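# Hang the table flower head-down on a dryer peg

## Task

Take the flower lying on the table and clip it by its stem onto one of the dryer's pegs so its head points downward. No stem may end up bent out of shape, the dryer must still hang from its rail at the end, and the flower already clipped there must stay clipped.

## Robot and tools

Robot: two xArm6 arms, left_arm and right_arm, each with six joints and a parallel two-finger gripper. Calibrated base poses in the scene frame: left_arm at (+0.057, +0.359, 0) m, quat_wxyz (+1.000, 0, 0, +0.024); right_arm at (-0.039, -0.362, 0) m, quat_wxyz (+1.000, 0, 0, +0.021).

Scene frame: origin at table-top height, halfway between the nominal bases; +z up, +x outward over the table, left_arm on the +y side. Arm names do not match left/right in images. All reported hand positions (m), quats (wxyz) and velocities (m/s, rad/s) use this frame and can be a few cm off, more at long reach.

Row format: 14 numbers, each in [-1, 1], always for both arms. First left_arm: waist, shoulder, elbow, forearm roll, wrist pitch, wrist roll, opening; then the same seven for right_arm. The six joint numbers are offsets, scaled so 1.0 = 2.262 rad, measured from the Joint targets at the start of the action (not from the previous row); repeating an offset keeps adding. Send 0 to hold a joint. Opening is absolute: +1 fully open, -1 closed; to keep a gripper as is, resend its current command (0 is itself a command, half-open).

Joint ranges (rad): waist -6.283..6.283, shoulder -2.059..2.094, elbow -3.927..0.192, forearm roll -6.283..6.283, wrist pitch -1.693..3.142, wrist roll -6.283..6.283. Real ends may differ by 0.010 rad. An action asking a joint to exceed its range by over 0.010 rad is rejected for both arms; if the first action of a call fails this against the latest state, or any action is malformed, the whole call is rejected. "joint sent to its limit" means a joint was clipped at its end.

Tools:
- execute_actions(actions, cameras): actions is a list of actions; each action is a list of up to 15 rows, one row per 1/30 s control step; a shorter list repeats its final row to fill 15 steps. Empty list just returns state and images.
- move(target, speed, blend, opening_speed, blocking, cameras): target is one 14-number row or a list of up to 15 rows; every row's joint offsets count from the same current Joint targets. The joints travel together in joint space, so grippers follow curves, with no collision avoidance. speed: rad/s of the joint with the longest way, 0.01 to 3.14, default 0.5, one value or one per target. blend: rad, corner rounding for lists. opening_speed: ≥0.2 per s on the -1..+1 scale, for gradual finger motion. blocking=false returns after about 0.5 s while motion continues. Paths are at least 0.5 s; beyond 10 s they stop short. Result adds a "move:" line: done, off_target (resting over 0.01 rad from target), moving, held, or fault, plus limits=held if steps were withheld. Faster moves and targets set deeper past contact hit and press harder.
- wait(seconds 0..10): holds last commands; a running move continues.
- stop: brakes a running move; needs braking room.
- zoom_image(camera, region [x0,y0,x1,y1] pixels, at most 504x504): closer look at the newest image of cam_high, cam_low, cam_left_wrist or cam_right_wrist (all 896x504).
- clear_fault(arm): clears a reported torque fault on that arm.
- read_manual(section): URDF licence text only.
- finished_scene(scene): ends the scene; the goal must hold without the robot.

Motion limits: joint targets move at most 3.14 rad/s, each target stays within 0.692 rad of its measured angle, and if a gripper would be commanded more than 70 mm from where it is, that arm's targets are scaled back. Large changes can need several actions; unfinished motion may need re-commanding. To stop pushing on something, command targets back past the current Joint positions.

Result lines: Joint positions and Joint velocities per arm in joint order, then finger-pad gap (m; 0.084 fully open). Joint targets: the base for your next offsets. Tool commands: current gripper commands. grip_measured: measured opening on the command scale. Joint torques: total drive output, offset and noisy, positive toward larger angles. "within noise" velocities omit end-effector speeds. "joint command not followed": the clearance check between arms altered or blocked some steps; it does not stop fingers and does not always prevent contact. Wrist depth: per wrist camera, 7x7 grid of median distances in mm (195 to 3000), rows top to bottom separated by " / "; "-" is no valid reading; transparent things are invisible.

Gripper: fingers point along its +z, open and close along its y. end_effector_position is the point between the pads when closed, about 2 cm behind the tips; closing pushes the tips about 10 mm further forward, mostly while pads are over 40 mm apart. To hold, command an opening below grip_measured; lower squeezes harder (about 24 N per pad max). For a delicate stem, grip only slightly below grip_measured and close slowly so it is not crushed or bent.

Faults: contact torque reaching a load limit (N m: waist 44.8, shoulder 44.8, elbow 27.6, forearm roll 27.6, wrist pitch 14.9, wrist roll 15.5; held weight counts) or a motor saturated for 1 s stops that arm until clear_fault. Motors heat when holding loads, reaching far, or straining; MOTOR HOT warns at 65 °C, and at 80 °C an OVER-TEMPERATURE FAULT brakes the arm for 30 to 60 s or more.

The simulation keeps running while you compose replies. Loose objects may occasionally be nudged. Avoid: dropping or releasing moving items, anything leaving the table, slamming, hard pushes, arm-on-arm collisions or one gripper squeezing the other's fingers, knocking the dryer off its rail, and disturbing the flower already clipped.

Each tool is called as a command line: name --argument value for each argument, lists and objects as JSON in quotes; but a table of rows of numbers goes row by row, as --pt "numbers of a row", without its own name.

## Session

execute_actions --actions '[]'

zoom_image --camera "cam_high" --region '[380, 60, 640, 280]'

zoom_image --camera "cam_low" --region '[340, 80, 540, 320]'

Scene clock: 0.00 s.
left_arm: end_effector_position=(+0.1448, +0.2879, +0.3698) grip_measured=+1.00 end_effector_quat_wxyz=(+0.002, +0.980, +0.199, +0.002) | right_arm: end_effector_position=(+0.1424, +0.1914, +0.1982) grip_measured=+1.00 end_effector_quat_wxyz=(-0.311, +0.839, +0.028, +0.446)
Joint positions: left_arm=[-0.736 -1.22 -0.755 0.002 1.969 -1.088 0.084] | right_arm=[1.403 0.142 -0.908 -1.83 0.747 2.893 0.084]
Joint velocities: within noise
Joint torques (N m): no reading
Motor temperatures (°C): left_arm=[29 34 30 32 41 34] | right_arm=[33 36 33 34 32 38]
Wrist depth (mm): cam_left_wrist=[497 498 499 499 501 504 505 / 496 497 499 501 502 504 507 / 496 499 500 501 504 504 506 / 495 499 501 502 503 504 507 / 201 217 499 501 503 505 506 / - 206 345 501 504 505 506 / - 201 237 501 505 505 508] | cam_right_wrist=[2509 - - - - 2849 725 / 2404 2898 - - 1851 757 627 / 2323 2789 - 990 728 638 535 / 2282 2763 974 788 627 540 465 / 2244 2579 780 654 547 471 413 / 2218 767 658 556 476 416 373 / 2129 669 571 491 429 378 345]
Joint targets: left_arm=[-0.736 -1.220 -0.755 0.002 1.969 -1.088] | right_arm=[1.403 0.142 -0.908 -1.830 0.747 2.893]
Tool commands: left_gripper/opening=+1.0 right_gripper/opening=+1.0
camera_calibration:
cam_left_wrist: T_world_to_cam=[[0.396252, -0.918133, 0.00394699, 0.240447], [-0.918106, -0.396195, 0.0105222, 0.305163], [-0.00809701, -0.0077932, -0.999937, 0.50568], [0, 0, 0, 1]] pos_world=[0.188989, 0.345607, 0.501488]
cam_right_wrist: T_world_to_cam=[[0.332083, -0.8112, -0.481327, 0.237599], [-0.587806, 0.221114, -0.778198, 0.266298], [0.737702, 0.541353, -0.4034, 0.00549837], [0, 0, 0, 1]] pos_world=[0.0735729, 0.130881, 0.323813]

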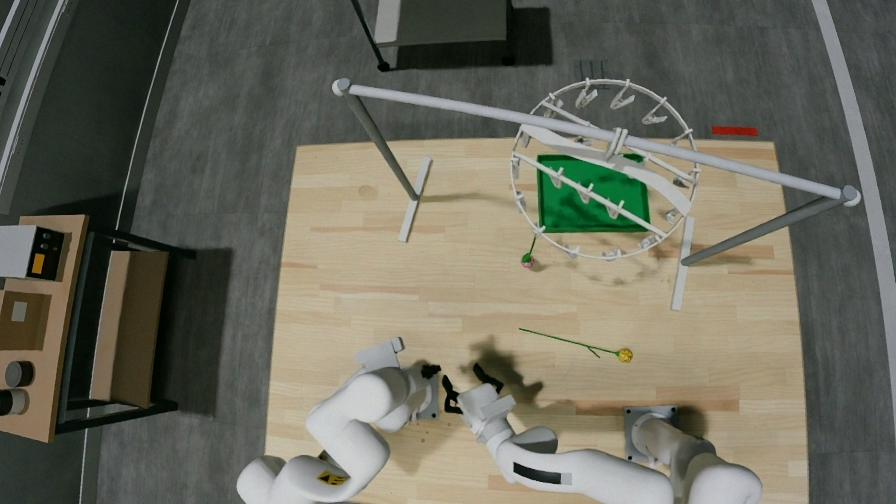

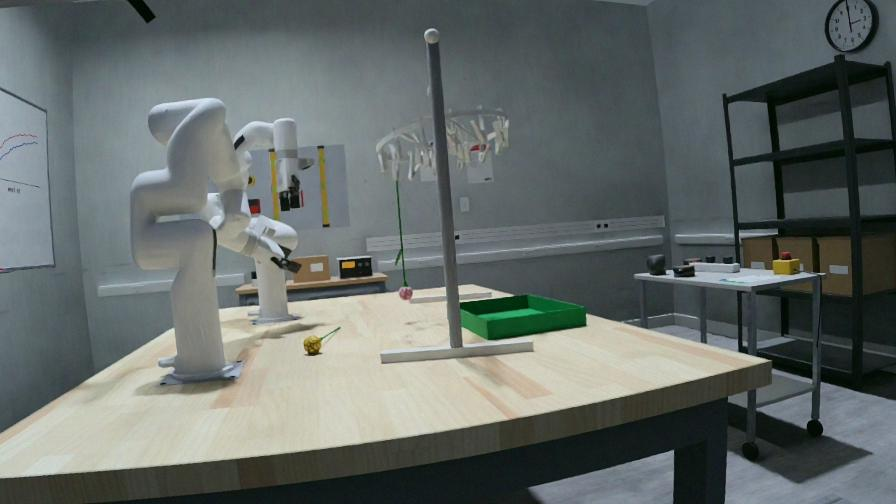

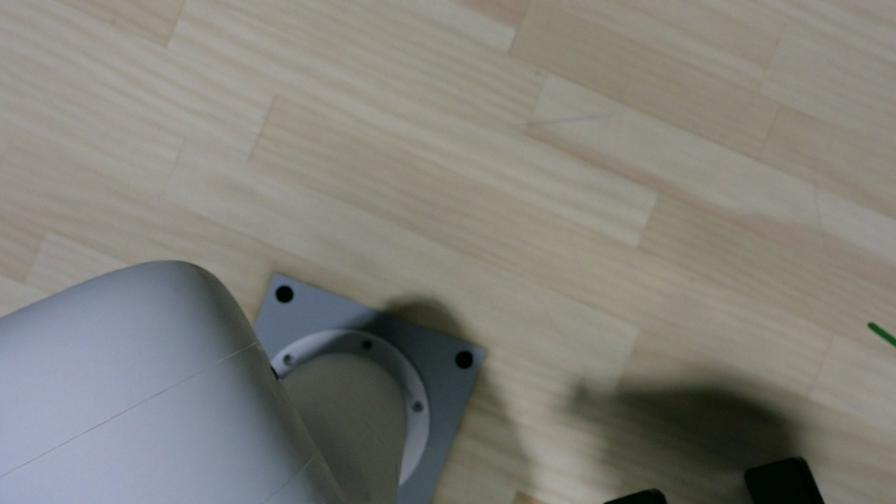

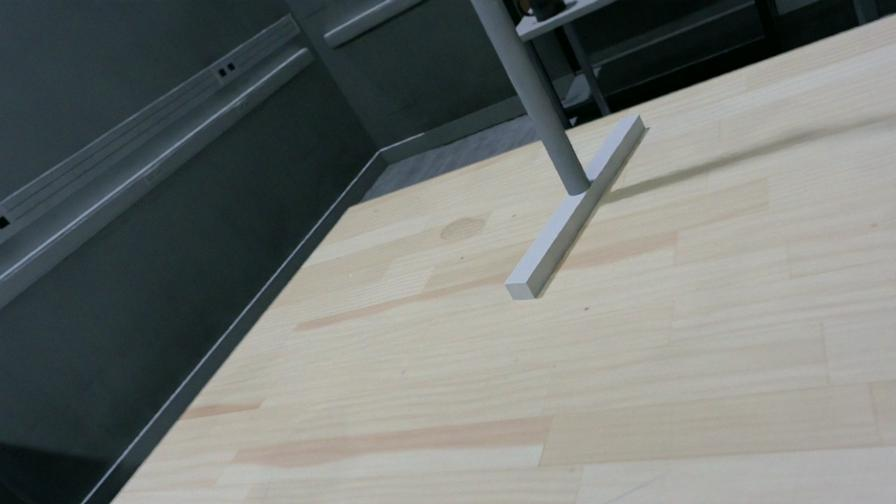

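Scaled by 1.938 from the camera's 896x504 image, which has a finer 1280x720 frame.

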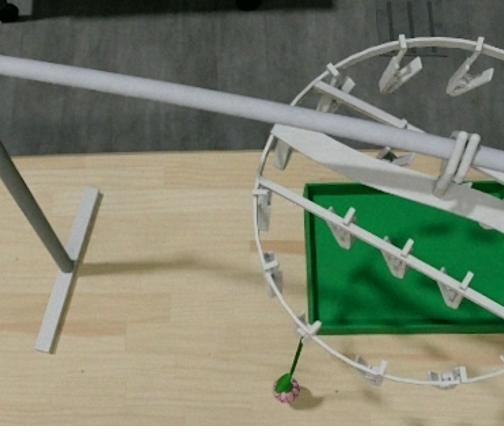

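Scaled by 2.100 from the camera's 896x504 image, which has a finer 1280x720 frame.

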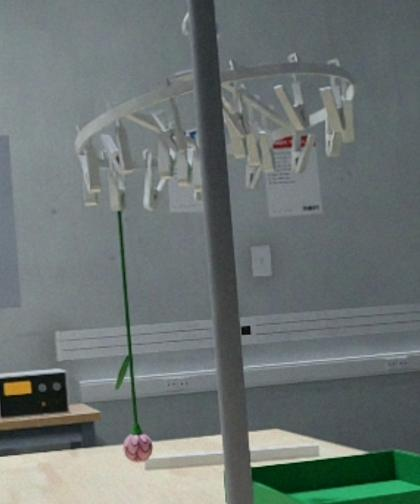

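move --target '[0,0,0,0,0,0,0,-0.09,-0.33,0,0.2,0,-0.5,0]' --speed 0.9 --cameras '["cam_high"]'

move --target '[0,0,0,0,0,0,0,-0.376,-0.176,0.362,0.609,-0.5424,-0.779,0.15]' --speed 0.9

Scene clock: 6.20 s.
left_arm: end_effector_position=(+0.1448, +0.2879, +0.3698) grip_measured=-0.01 end_effector_quat_wxyz=(+0.002, +0.980, +0.199, +0.002) | right_arm: end_effector_position=(+0.2171, +0.0402, +0.5531) grip_measured=-0.01 end_effector_quat_wxyz=(-0.248, +0.762, +0.078, +0.593)
Joint positions: left_arm=[-0.736 -1.22 -0.755 0.002 1.969 -1.088 0.044] | right_arm=[1.2 -0.604 -0.908 -1.378 0.747 1.762 0.044]
Joint velocities: within noise
Joint torques (N m): left_arm=[-1.03 3.39 -11.25 0 -1.46 0.33] | right_arm=[-9.75 -20.1 -21.27 1.27 -0.81 -1.18]
Motor temperatures (°C): left_arm=[29 34 31 32 41 34] | right_arm=[33 36 34 34 32 38]
Wrist depth (mm): cam_left_wrist=[497 497 500 500 501 505 503 / 495 497 499 501 504 503 506 / 497 499 499 501 504 504 506 / 496 497 499 501 504 505 507 / 201 217 499 503 503 506 506 / - 206 345 500 503 506 507 / - 201 237 502 504 508 507] | cam_right_wrist=[2720 - - - - 2730 386 / 2704 - - - 528 2770 2718 / 2600 - - - - 2987 552 / 2529 - - - 2843 2613 548 / 2507 - - - 2054 526 428 / 2402 - - - - 406 422 / 2453 2854 - 2785 2169 1888 343]
Joint targets: left_arm=[-0.736 -1.220 -0.755 0.002 1.969 -1.088] | right_arm=[1.200 -0.604 -0.908 -1.378 0.747 1.762]
move: done
Images, in order (width x height): cam_high 896x504.

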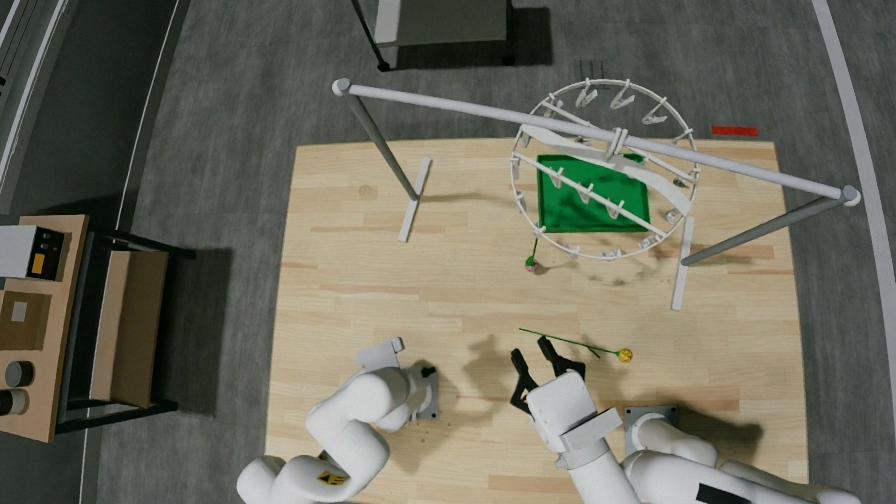

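Scene clock: 8.93 s.
left_arm: end_effector_position=(+0.1448, +0.2879, +0.3698) grip_measured=-0.01 end_effector_quat_wxyz=(+0.002, +0.980, +0.199, +0.002) | right_arm: end_effector_position=(+0.3119, -0.2166, +0.4523) grip_measured=+0.14 end_effector_quat_wxyz=(-0.138, +0.693, +0.138, +0.694)
Joint positions: left_arm=[-0.736 -1.22 -0.755 0.002 1.969 -1.088 0.044] | right_arm=[0.349 -1.002 -0.09 0 -0.479 0 0.05]
Joint velocities: within noise
Joint torques (N m): left_arm=[-1.63 2.78 -10.91 0.01 -1.49 0.42] | right_arm=[-9.44 -10.19 -18.79 1.58 -3.76 -1.26]
Motor temperatures (°C): left_arm=[29 34 31 32 41 34] | right_arm=[33 36 34 34 32 39]
Wrist depth (mm): cam_left_wrist=[495 498 498 501 503 503 504 / 496 498 499 501 503 504 507 / 496 496 499 500 504 504 507 / 495 497 500 501 503 505 506 / 201 217 500 502 504 505 505 / - 206 344 501 505 506 507 / - 201 237 503 504 506 507] | cam_right_wrist=[2947 - - - 362 334 2646 / 2899 - 526 - - 2831 2667 / 2745 - - - - 2836 2707 / - - - 574 426 365 2654 / 2771 416 465 319 242 251 2648 / - 296 258 324 2606 282 2687 / - 291 - 1670 250 2780 2662]
Joint targets: left_arm=[-0.736 -1.220 -0.755 0.002 1.969 -1.088] | right_arm=[0.349 -1.002 -0.090 0.000 -0.480 0.000]
move: done
camera_calibration:
cam_left_wrist: T_world_to_cam=[[0.396252, -0.918133, 0.00394699, 0.240447], [-0.918106, -0.396195, 0.0105222, 0.305163], [-0.00809701, -0.0077932, -0.999937, 0.50568], [0, 0, 0, 1]] pos_world=[0.188989, 0.345607, 0.501488]
cam_right_wrist: T_world_to_cam=[[0.377323, -0.925911, 0.0177793, -0.292073], [0.0152678, -0.0129763, -0.999799, 0.515366], [0.925956, 0.377519, 0.00924033, -0.0769687], [0, 0, 0, 1]] pos_world=[0.173607, -0.234689, 0.521166]

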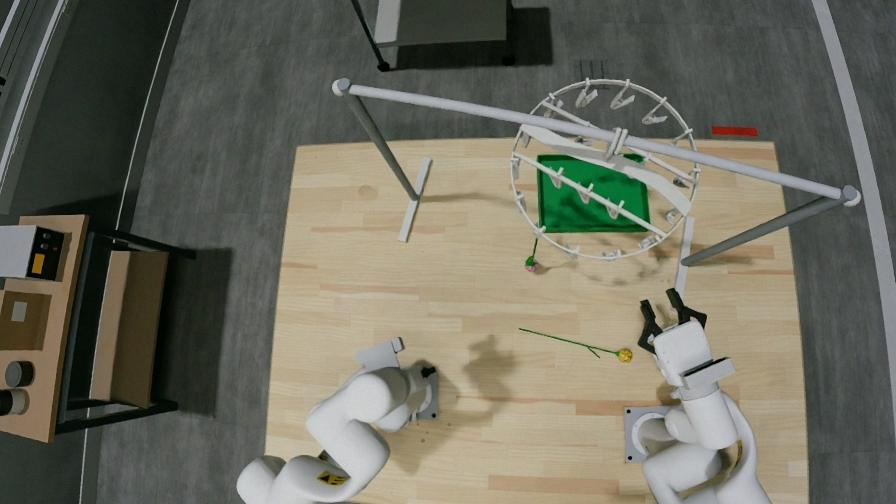

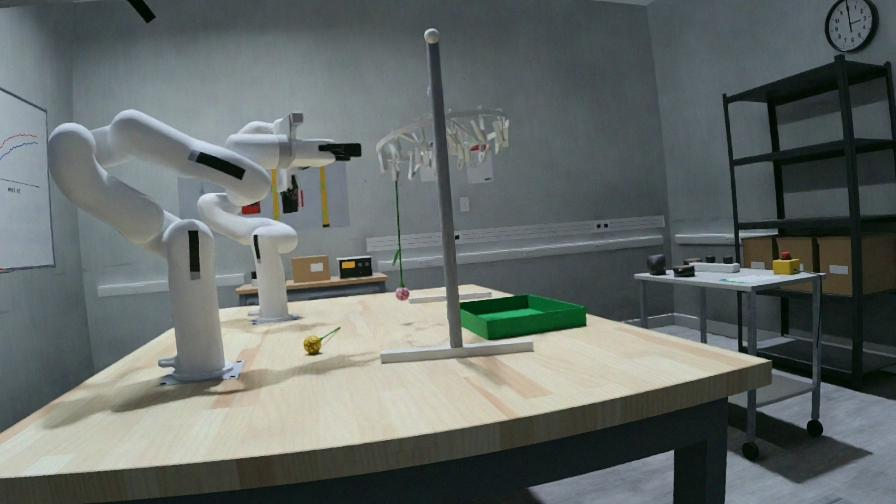

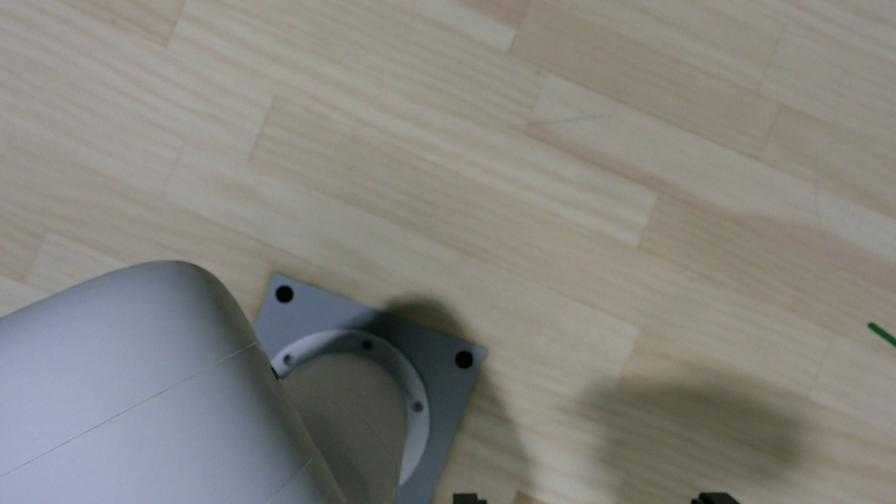

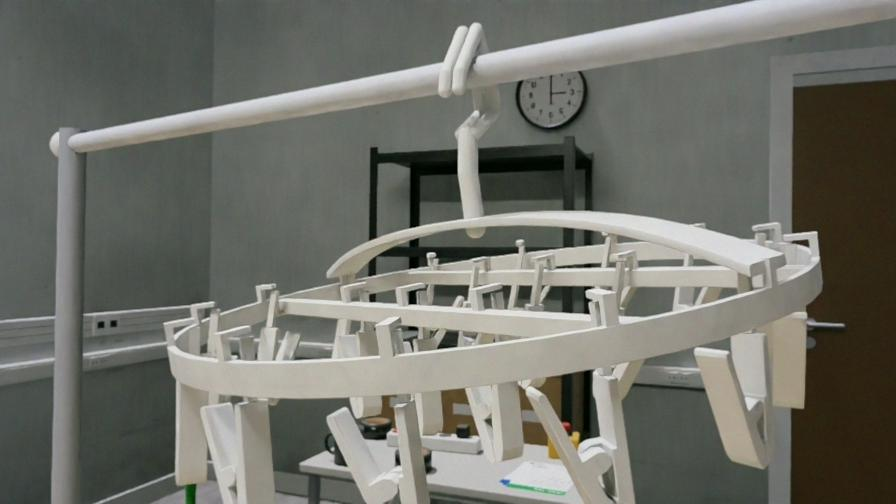

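move --target '[-0.1976,0.5906,-0.058,-0.001,-0.53,-0.6145,0,-0.004,0.1519,-0.0791,0,-0.0725,0,0.15]' --speed 0.7

Scene clock: 14.87 s.
left_arm: end_effector_position=(+0.2497, -0.0540, +0.1001) grip_measured=-0.01 end_effector_quat_wxyz=(+0.000, +0.783, +0.622, +0.000) | right_arm: end_effector_position=(+0.3689, -0.1975, +0.4571) grip_measured=+0.14 end_effector_quat_wxyz=(-0.134, +0.694, +0.135, +0.694)
Joint positions: left_arm=[-1.183 0.115 -0.886 -0.001 0.77 -2.477 0.044] | right_arm=[0.34 -0.659 -0.268 0 -0.644 0 0.05]
Joint velocities: within noise
Joint torques (N m): left_arm=[-5.95 -11.57 -14.38 -4.27 -2.51 -2.62] | right_arm=[-9.85 -0.21 -21.74 1.13 -3.8 -1.13]
Motor temperatures (°C): left_arm=[29 34 31 32 41 34] | right_arm=[33 36 34 34 32 39]
Wrist depth (mm): cam_left_wrist=[228 229 229 230 230 231 231 / 228 229 229 230 230 231 232 / 228 229 230 230 231 231 232 / 228 229 230 230 231 232 232 / 229 229 229 230 231 231 232 / 228 229 229 230 231 232 232 / 229 229 230 230 231 232 232] | cam_right_wrist=[2925 - - 339 321 2737 2680 / 2774 - - - - 2811 2615 / - - - - - 2842 2659 / - - 2907 528 500 259 276 / 2911 429 393 425 331 319 231 / 2827 222 - - - - 263 / - 225 - 1663 1680 2837 276]
Joint targets: left_arm=[-1.183 0.116 -0.886 -0.001 0.770 -2.477] | right_arm=[0.340 -0.659 -0.268 0.000 -0.644 0.000]
move: done
camera_calibration:
cam_left_wrist: T_world_to_cam=[[0.97573, -0.218977, -0.000821982, -0.220374], [-0.218942, -0.975628, 0.0146713, 0.0625901], [-0.00401462, -0.0141352, -0.999892, 0.232844], [0, 0, 0, 1]] pos_world=[0.229664, 0.0160991, 0.23172]
cam_right_wrist: T_world_to_cam=[[0.368875, -0.929309, 0.0177716, -0.293533], [0.014589, -0.0133288, -0.999805, 0.519748], [0.929365, 0.369062, 0.00864098, -0.13959], [0, 0, 0, 1]] pos_world=[0.230424, -0.214338, 0.526069]

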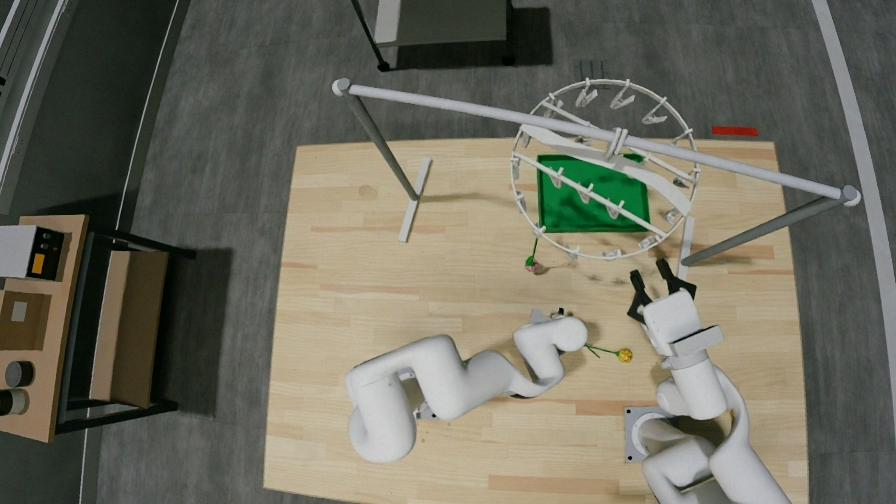

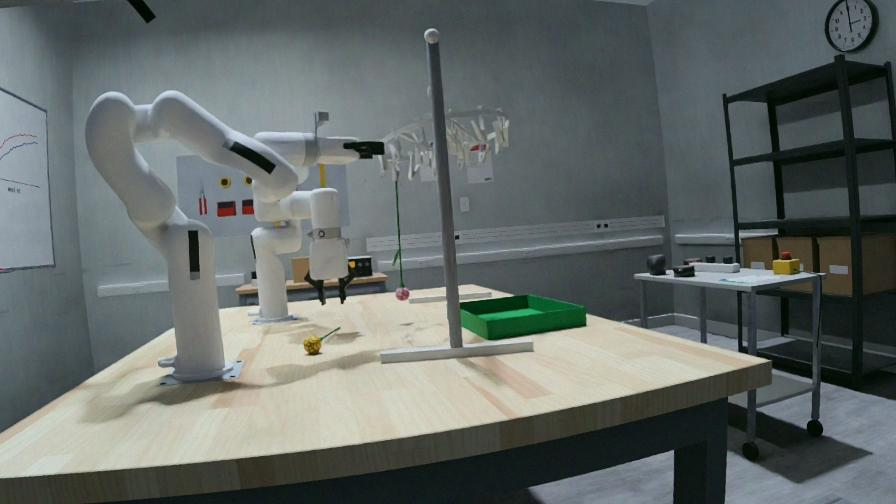

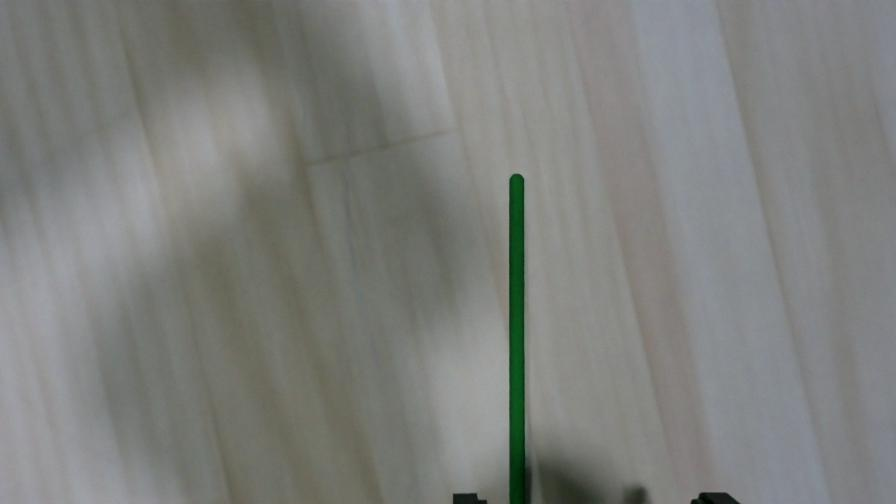

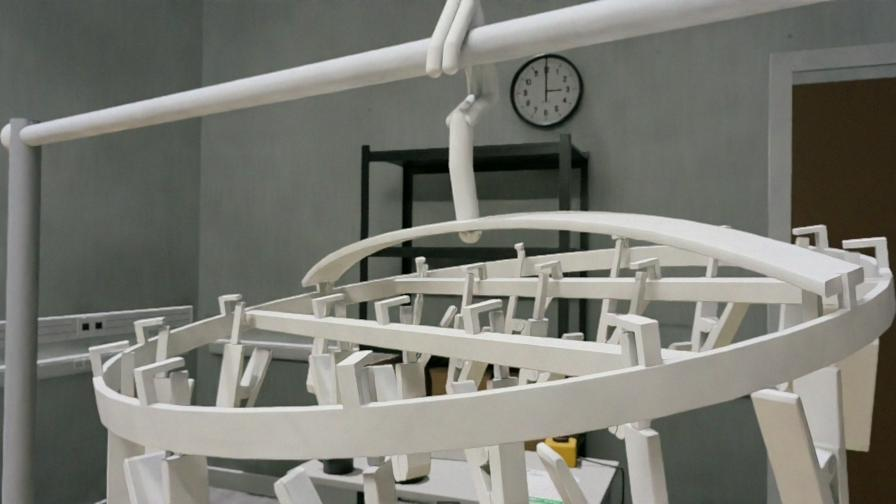

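move --target '[-0.0128,0.0836,0.0075,0.0004,-0.0911,-0.0133,0,-0.0075,0.1216,-0.088,0,-0.0332,0,0.15]' --speed 0.2

zoom_image --camera "cam_high" --region '[540, 200, 700, 320]'

zoom_image --camera "cam_low" --region '[350, 90, 450, 190]'

Scene clock: 19.50 s.
left_arm: end_effector_position=(+0.2397, -0.0639, +0.0229) grip_measured=-0.01 end_effector_quat_wxyz=(+0.000, +0.783, +0.622, +0.000) | right_arm: end_effector_position=(+0.4306, -0.1818, +0.4591) grip_measured=+0.14 end_effector_quat_wxyz=(-0.128, +0.696, +0.129, +0.695)
Joint positions: left_arm=[-1.212 0.305 -0.869 0 0.564 -2.507 0.044] | right_arm=[0.323 -0.384 -0.467 0 -0.719 0 0.05]
Joint velocities: within noise
Joint torques (N m): left_arm=[-5.84 -12.67 -9.68 4.54 -2.44 -2.57] | right_arm=[-9.78 -6.72 -21.41 0.79 -3.75 -1]
Motor temperatures (°C): left_arm=[29 34 32 32 41 34] | right_arm=[33 36 34 34 32 39]
Wrist depth (mm): cam_left_wrist=[- - - - - - - / - - - - - - - / - - - - - - - / - - - - - - - / - - - - - - - / - - - - - - - / - - - - - - -] | cam_right_wrist=[- 386 322 303 2960 2712 2568 / 2697 - - - 2937 2698 2597 / - - - 2733 2877 2797 2641 / - - 2832 2616 325 - 2492 / 2897 377 313 371 320 275 240 / 313 361 307 211 - - - / 2820 - - - - - -]
Joint targets: left_arm=[-1.212 0.305 -0.869 0.000 0.564 -2.508] | right_arm=[0.323 -0.384 -0.468 0.000 -0.719 0.000]
move: done
camera_calibration:
cam_left_wrist: T_world_to_cam=[[0.975864, -0.218381, -0.000405544, -0.212872], [-0.218353, -0.975765, 0.0142796, 0.051685], [-0.00351411, -0.0138464, -0.999898, 0.155357], [0, 0, 0, 1]] pos_world=[0.219565, 0.00609653, 0.154517]
cam_right_wrist: T_world_to_cam=[[0.353129, -0.935404, 0.0178576, -0.29619], [0.0135493, -0.0139721, -0.999811, 0.521374], [0.935477, 0.353304, 0.00774011, -0.207837], [0, 0, 0, 1]] pos_world=[0.291956, -0.196343, 0.528173]

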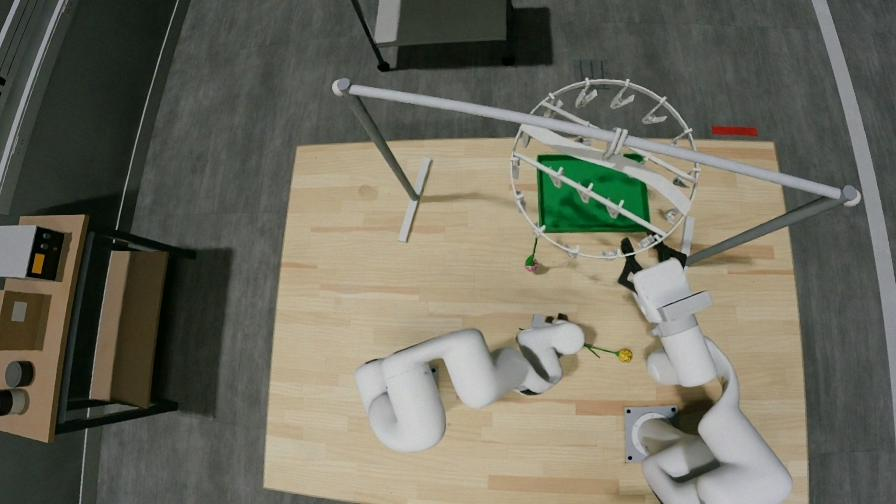

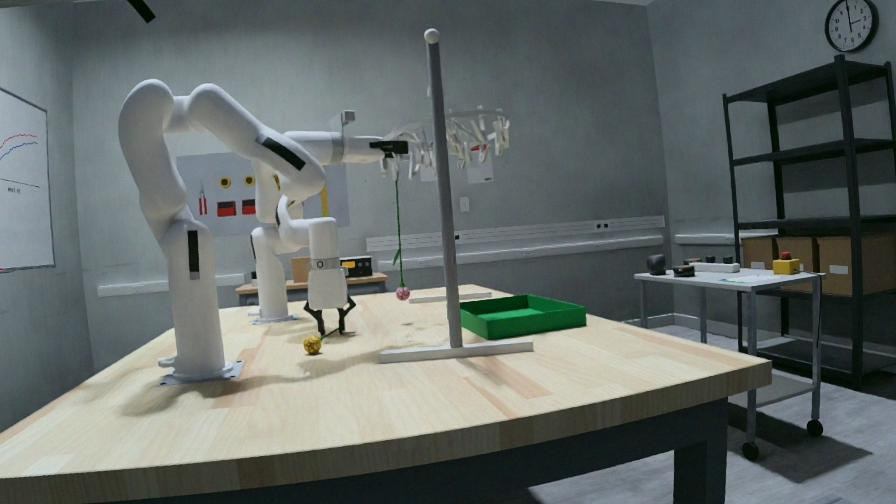

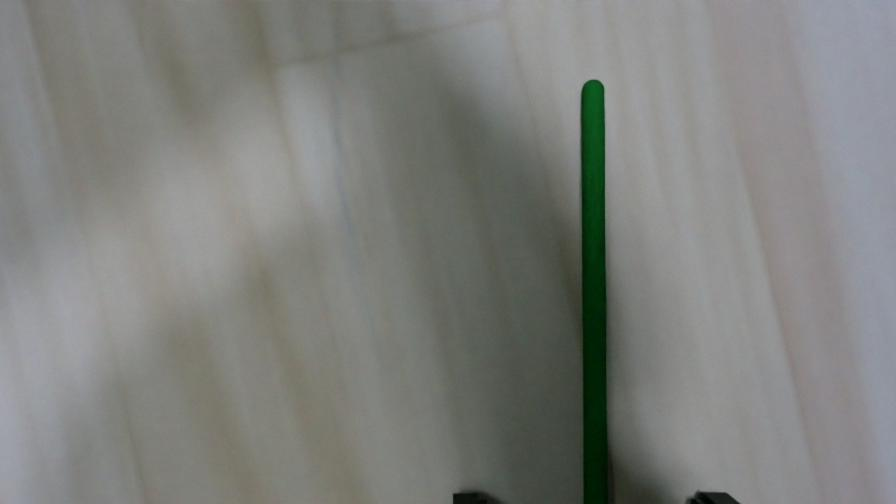

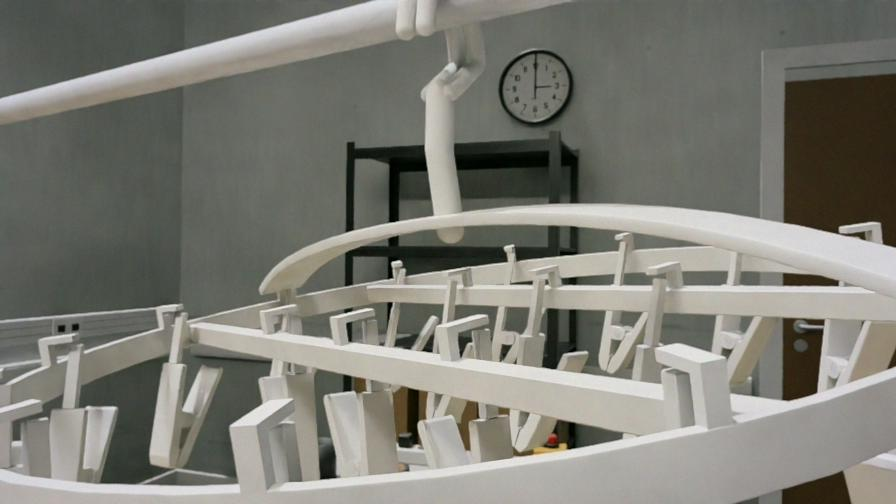

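Scaled by 3.150 from the camera's 896x504 image, which has a finer 1280x720 frame.

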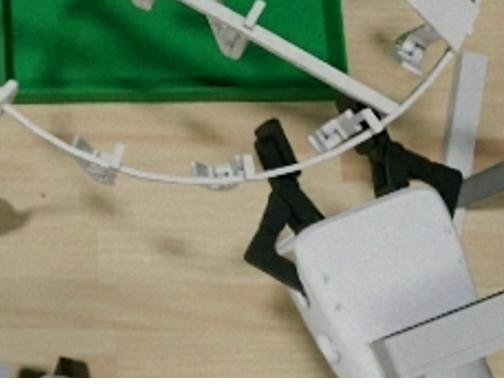

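Scaled by 5.040 from the camera's 896x504 image, which has a finer 1280x720 frame.

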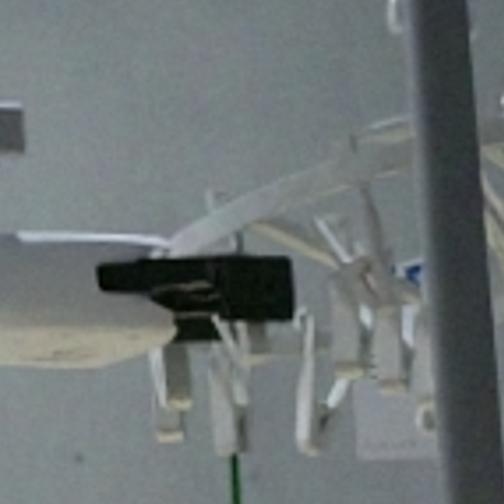

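move --target '[0,0,0,0,0,0,-1,0,0,0,0,0,0,-0.3]' --opening_speed 0.6 --cameras '["cam_high","cam_right_wrist"]'

zoom_image --camera "cam_high" --region '[540, 200, 700, 320]'

Scene clock: 23.87 s.
left_arm: end_effector_position=(+0.2397, -0.0639, +0.0228) grip_measured=-0.90 end_effector_quat_wxyz=(+0.000, +0.783, +0.622, +0.000) | right_arm: end_effector_position=(+0.4306, -0.1818, +0.4591) grip_measured=-0.32 end_effector_quat_wxyz=(-0.128, +0.696, +0.129, +0.695)
Joint positions: left_arm=[-1.212 0.305 -0.869 0 0.564 -2.508 0.004] | right_arm=[0.323 -0.384 -0.468 0 -0.719 0 0.03]
Joint velocities: within noise
Joint torques (N m): left_arm=[-4.43 -13.62 -12.14 4.24 -2.1 -2.59] | right_arm=[-8.88 -8.3 -18.49 0.36 -3.05 -0.79]
Motor temperatures (°C): left_arm=[29 34 32 32 41 34] | right_arm=[33 36 34 34 32 39]
Wrist depth (mm): cam_left_wrist=[- - - - - - - / - - - - - - - / - - - - - - - / - - - - - - - / - - - - - - - / - - - - - - - / - - - - - - -] | cam_right_wrist=[- 386 323 302 2949 2733 2572 / 2751 - - - 2851 2698 2578 / - - - - 2844 2738 2531 / - - 2728 2552 441 - 2506 / 2868 380 313 371 321 276 241 / 312 360 306 212 - - - / 2742 - - - - - -]
Joint targets: left_arm=[-1.212 0.305 -0.869 0.000 0.564 -2.508] | right_arm=[0.323 -0.384 -0.468 0.000 -0.719 0.000]
move: done
camera_calibration:
cam_right_wrist: T_world_to_cam=[[0.353043, -0.935437, 0.0178557, -0.296077], [0.0134542, -0.0140068, -0.999811, 0.521397], [0.935511, 0.353216, 0.00764054, -0.207847], [0, 0, 0, 1]] pos_world=[0.291956, -0.196243, 0.528173]
Images, in order (width x height): cam_high 896x504, cam_right_wrist 896x504.

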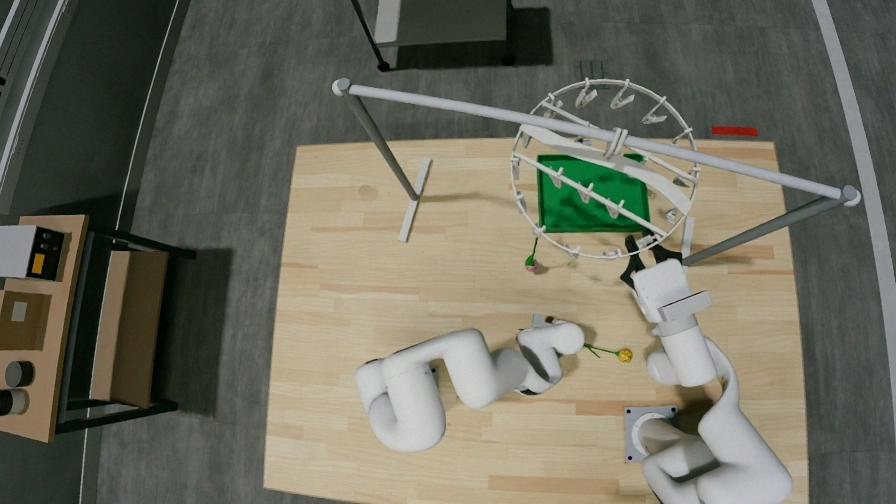

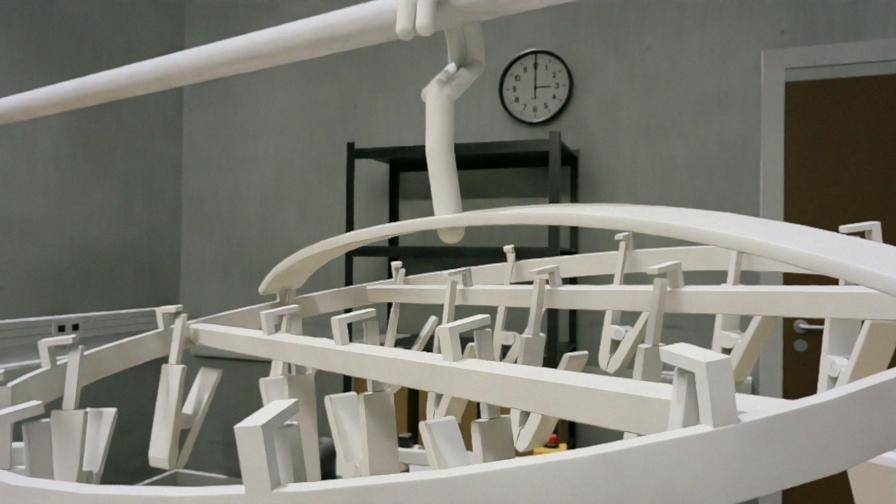

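Scaled by 3.150 from the camera's 896x504 image, which has a finer 1280x720 frame.

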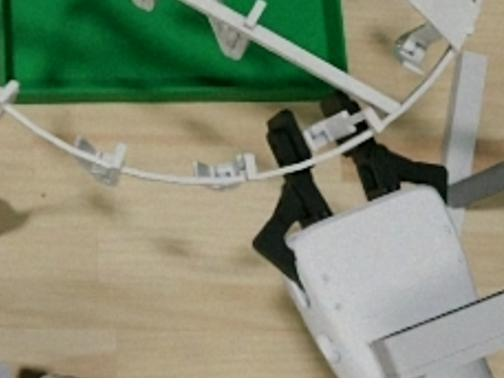

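move --pt "0 -0.1211 -0.0466 0 0.1677 0 -1 0 0 0 0 0 0 -1" --pt "0 -0.1211 -0.0466 0 0.1677 0.7 -1 0 0 0 0 0 0 -1" --speed '[0.3,1.0]' --opening_speed 0.4 --cameras '["cam_high"]'

move --target '[0.0818,-0.3369,0.2734,0,-0.2836,0.4087,-1,0,0,0,0,0,0,-1]' --speed 0.7

zoom_image --camera "cam_high" --region '[540, 200, 700, 320]'

Scene clock: 31.33 s.
left_arm: end_effector_position=(+0.2397, -0.0639, +0.1599) grip_measured=-0.90 end_effector_quat_wxyz=(+0.000, +0.993, -0.120, +0.000) | right_arm: end_effector_position=(+0.4306, -0.1818, +0.4591) grip_measured=-0.53 end_effector_quat_wxyz=(-0.128, +0.696, +0.129, +0.695)
Joint positions: left_arm=[-1.212 0.031 -0.974 0 0.944 -0.924 0.004] | right_arm=[0.323 -0.384 -0.468 0 -0.719 0 0.021]
Joint velocities: within noise
Joint torques (N m): left_arm=[-3.44 -23.17 -14.12 3.89 -0.39 2.78] | right_arm=[-7.45 -10.4 -19.03 -0.49 -2.03 -0.79]
Motor temperatures (°C): left_arm=[29 35 32 32 41 34] | right_arm=[33 36 35 34 32 39]
Wrist depth (mm): cam_left_wrist=[287 287 288 288 289 290 290 / 287 287 287 289 290 290 291 / 287 288 288 289 290 291 291 / 288 288 288 290 290 291 292 / 288 289 289 290 290 291 292 / 289 289 290 290 291 292 292 / 289 289 290 291 291 292 292] | cam_right_wrist=[- 387 322 302 2969 2748 2568 / 2749 - - - 2950 2720 2570 / - - - - 2776 2768 2589 / - - 2772 2609 328 268 2515 / 2727 395 295 358 320 264 - / 2748 - 308 211 - - - / - - - - - - -]
Joint targets: left_arm=[-1.212 0.031 -0.974 0.000 0.944 -0.924] | right_arm=[0.323 -0.384 -0.468 0.000 -0.719 0.000]
move: done
Images, in order (width x height): cam_high 896x504.

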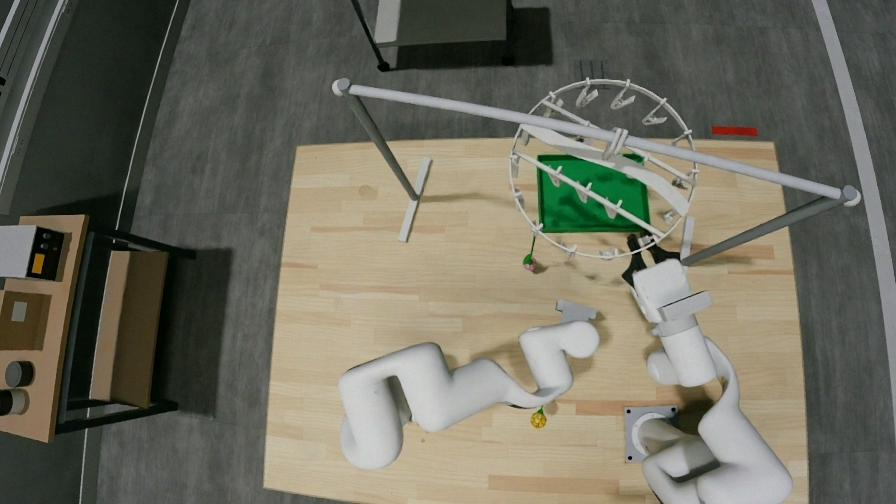

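Scene clock: 33.33 s.
left_arm: end_effector_position=(+0.2919, +0.0103, +0.2996) grip_measured=-0.90 end_effector_quat_wxyz=(+0.180, +0.815, -0.434, +0.338) | right_arm: end_effector_position=(+0.4306, -0.1818, +0.4591) grip_measured=-0.53 end_effector_quat_wxyz=(-0.128, +0.696, +0.129, +0.695)
Joint positions: left_arm=[-1.027 -0.731 -0.356 0 0.302 0 0.004] | right_arm=[0.323 -0.384 -0.468 0 -0.719 0 0.021]
Joint velocities: within noise
Joint torques (N m): left_arm=[5.4 -12.22 -13.15 3.88 -3 3] | right_arm=[-7.15 -11.1 -19.18 -0.01 -1.91 -0.79]
Motor temperatures (°C): left_arm=[29 35 32 32 41 34] | right_arm=[33 36 35 34 32 39]
Wrist depth (mm): cam_left_wrist=[2388 2412 881 886 850 893 2439 / 2120 721 743 752 750 785 789 / 636 663 666 657 673 678 681 / 598 605 607 612 613 614 617 / 553 554 544 561 561 563 565 / 502 487 503 516 517 520 507 / 467 455 467 470 470 469 471] | cam_right_wrist=[- 387 321 303 2898 2717 2537 / 2723 - - - 2946 2769 2607 / - - - - 2819 2753 2627 / - - 2726 2602 326 268 2580 / 2738 396 295 357 320 263 - / 2766 - 308 211 - - - / - - - - - - -]
Joint targets: left_arm=[-1.027 -0.731 -0.356 0.000 0.302 0.000] | right_arm=[0.323 -0.384 -0.468 0.000 -0.719 0.000]
move: done
camera_calibration:
cam_left_wrist: T_world_to_cam=[[-0.82693, -0.562287, 0.00445481, 0.280817], [-0.40612, 0.591746, -0.69635, 0.383111], [0.388912, -0.577642, -0.717689, 0.239933], [0, 0, 0, 1]] pos_world=[0.294493, 0.0697907, 0.437725]
cam_right_wrist: T_world_to_cam=[[0.353043, -0.935437, 0.0178557, -0.296077], [0.0134542, -0.0140068, -0.999811, 0.521397], [0.935511, 0.353216, 0.00764054, -0.207847], [0, 0, 0, 1]] pos_world=[0.291956, -0.196243, 0.528173]

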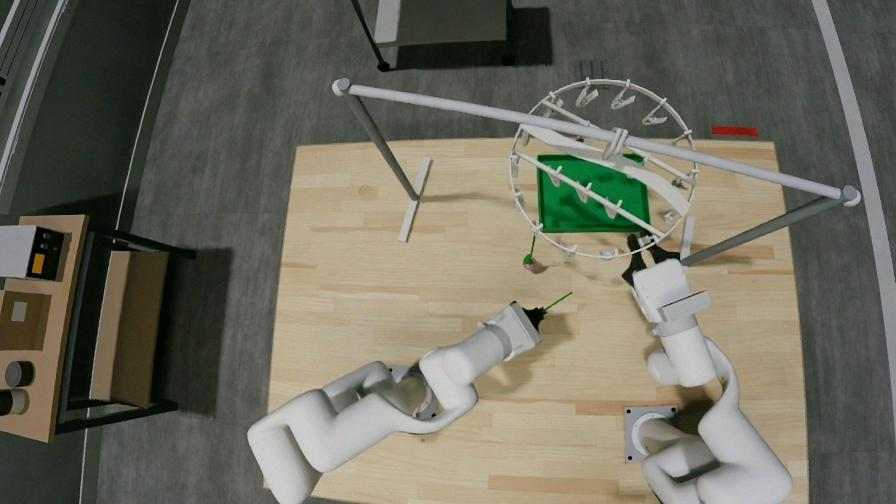

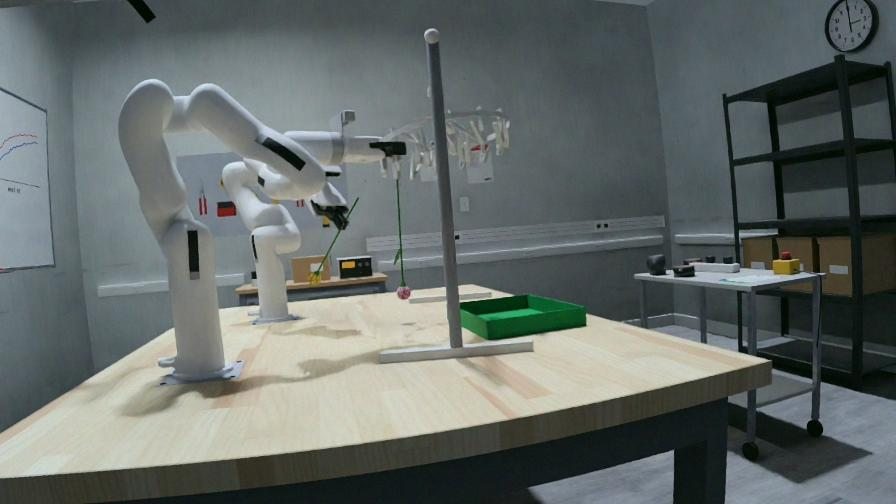

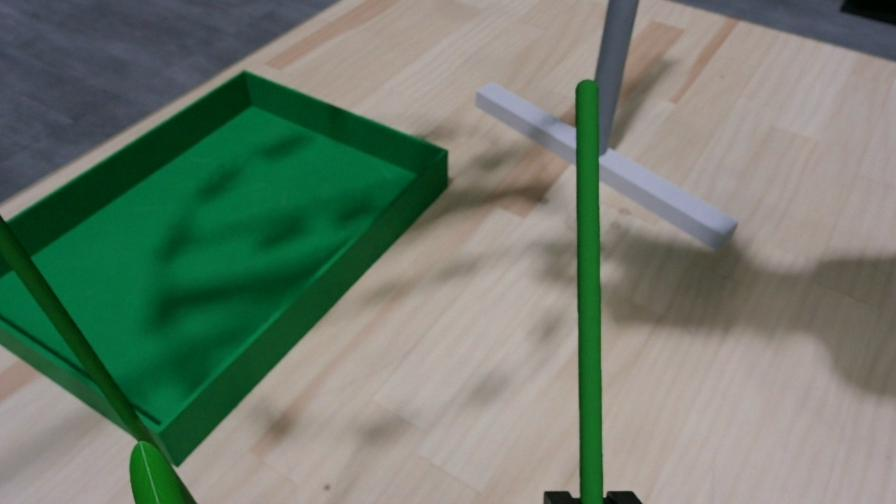

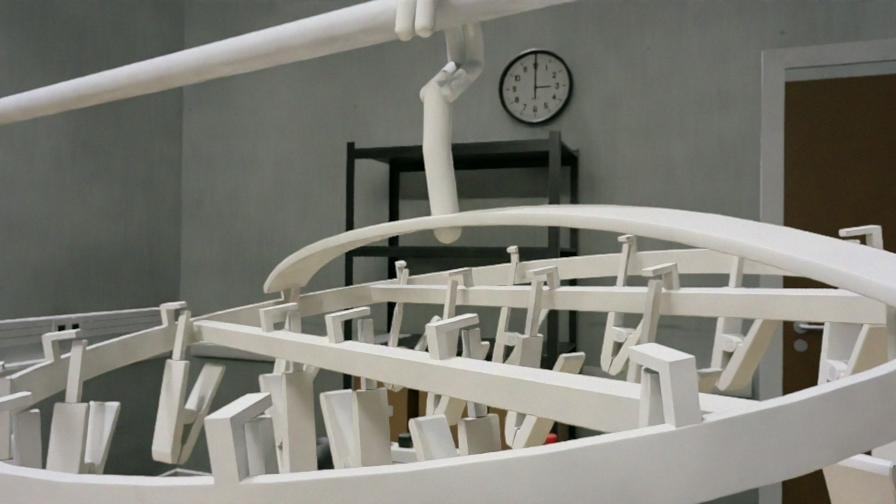

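Scaled by 3.150 from the camera's 896x504 image, which has a finer 1280x720 frame.

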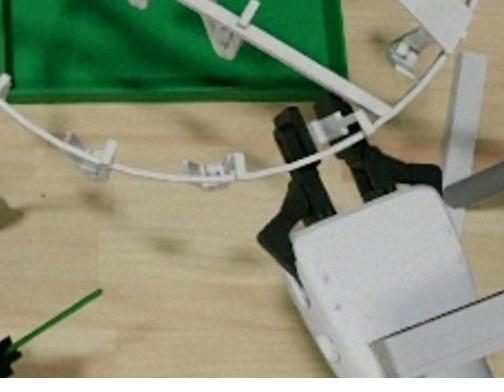

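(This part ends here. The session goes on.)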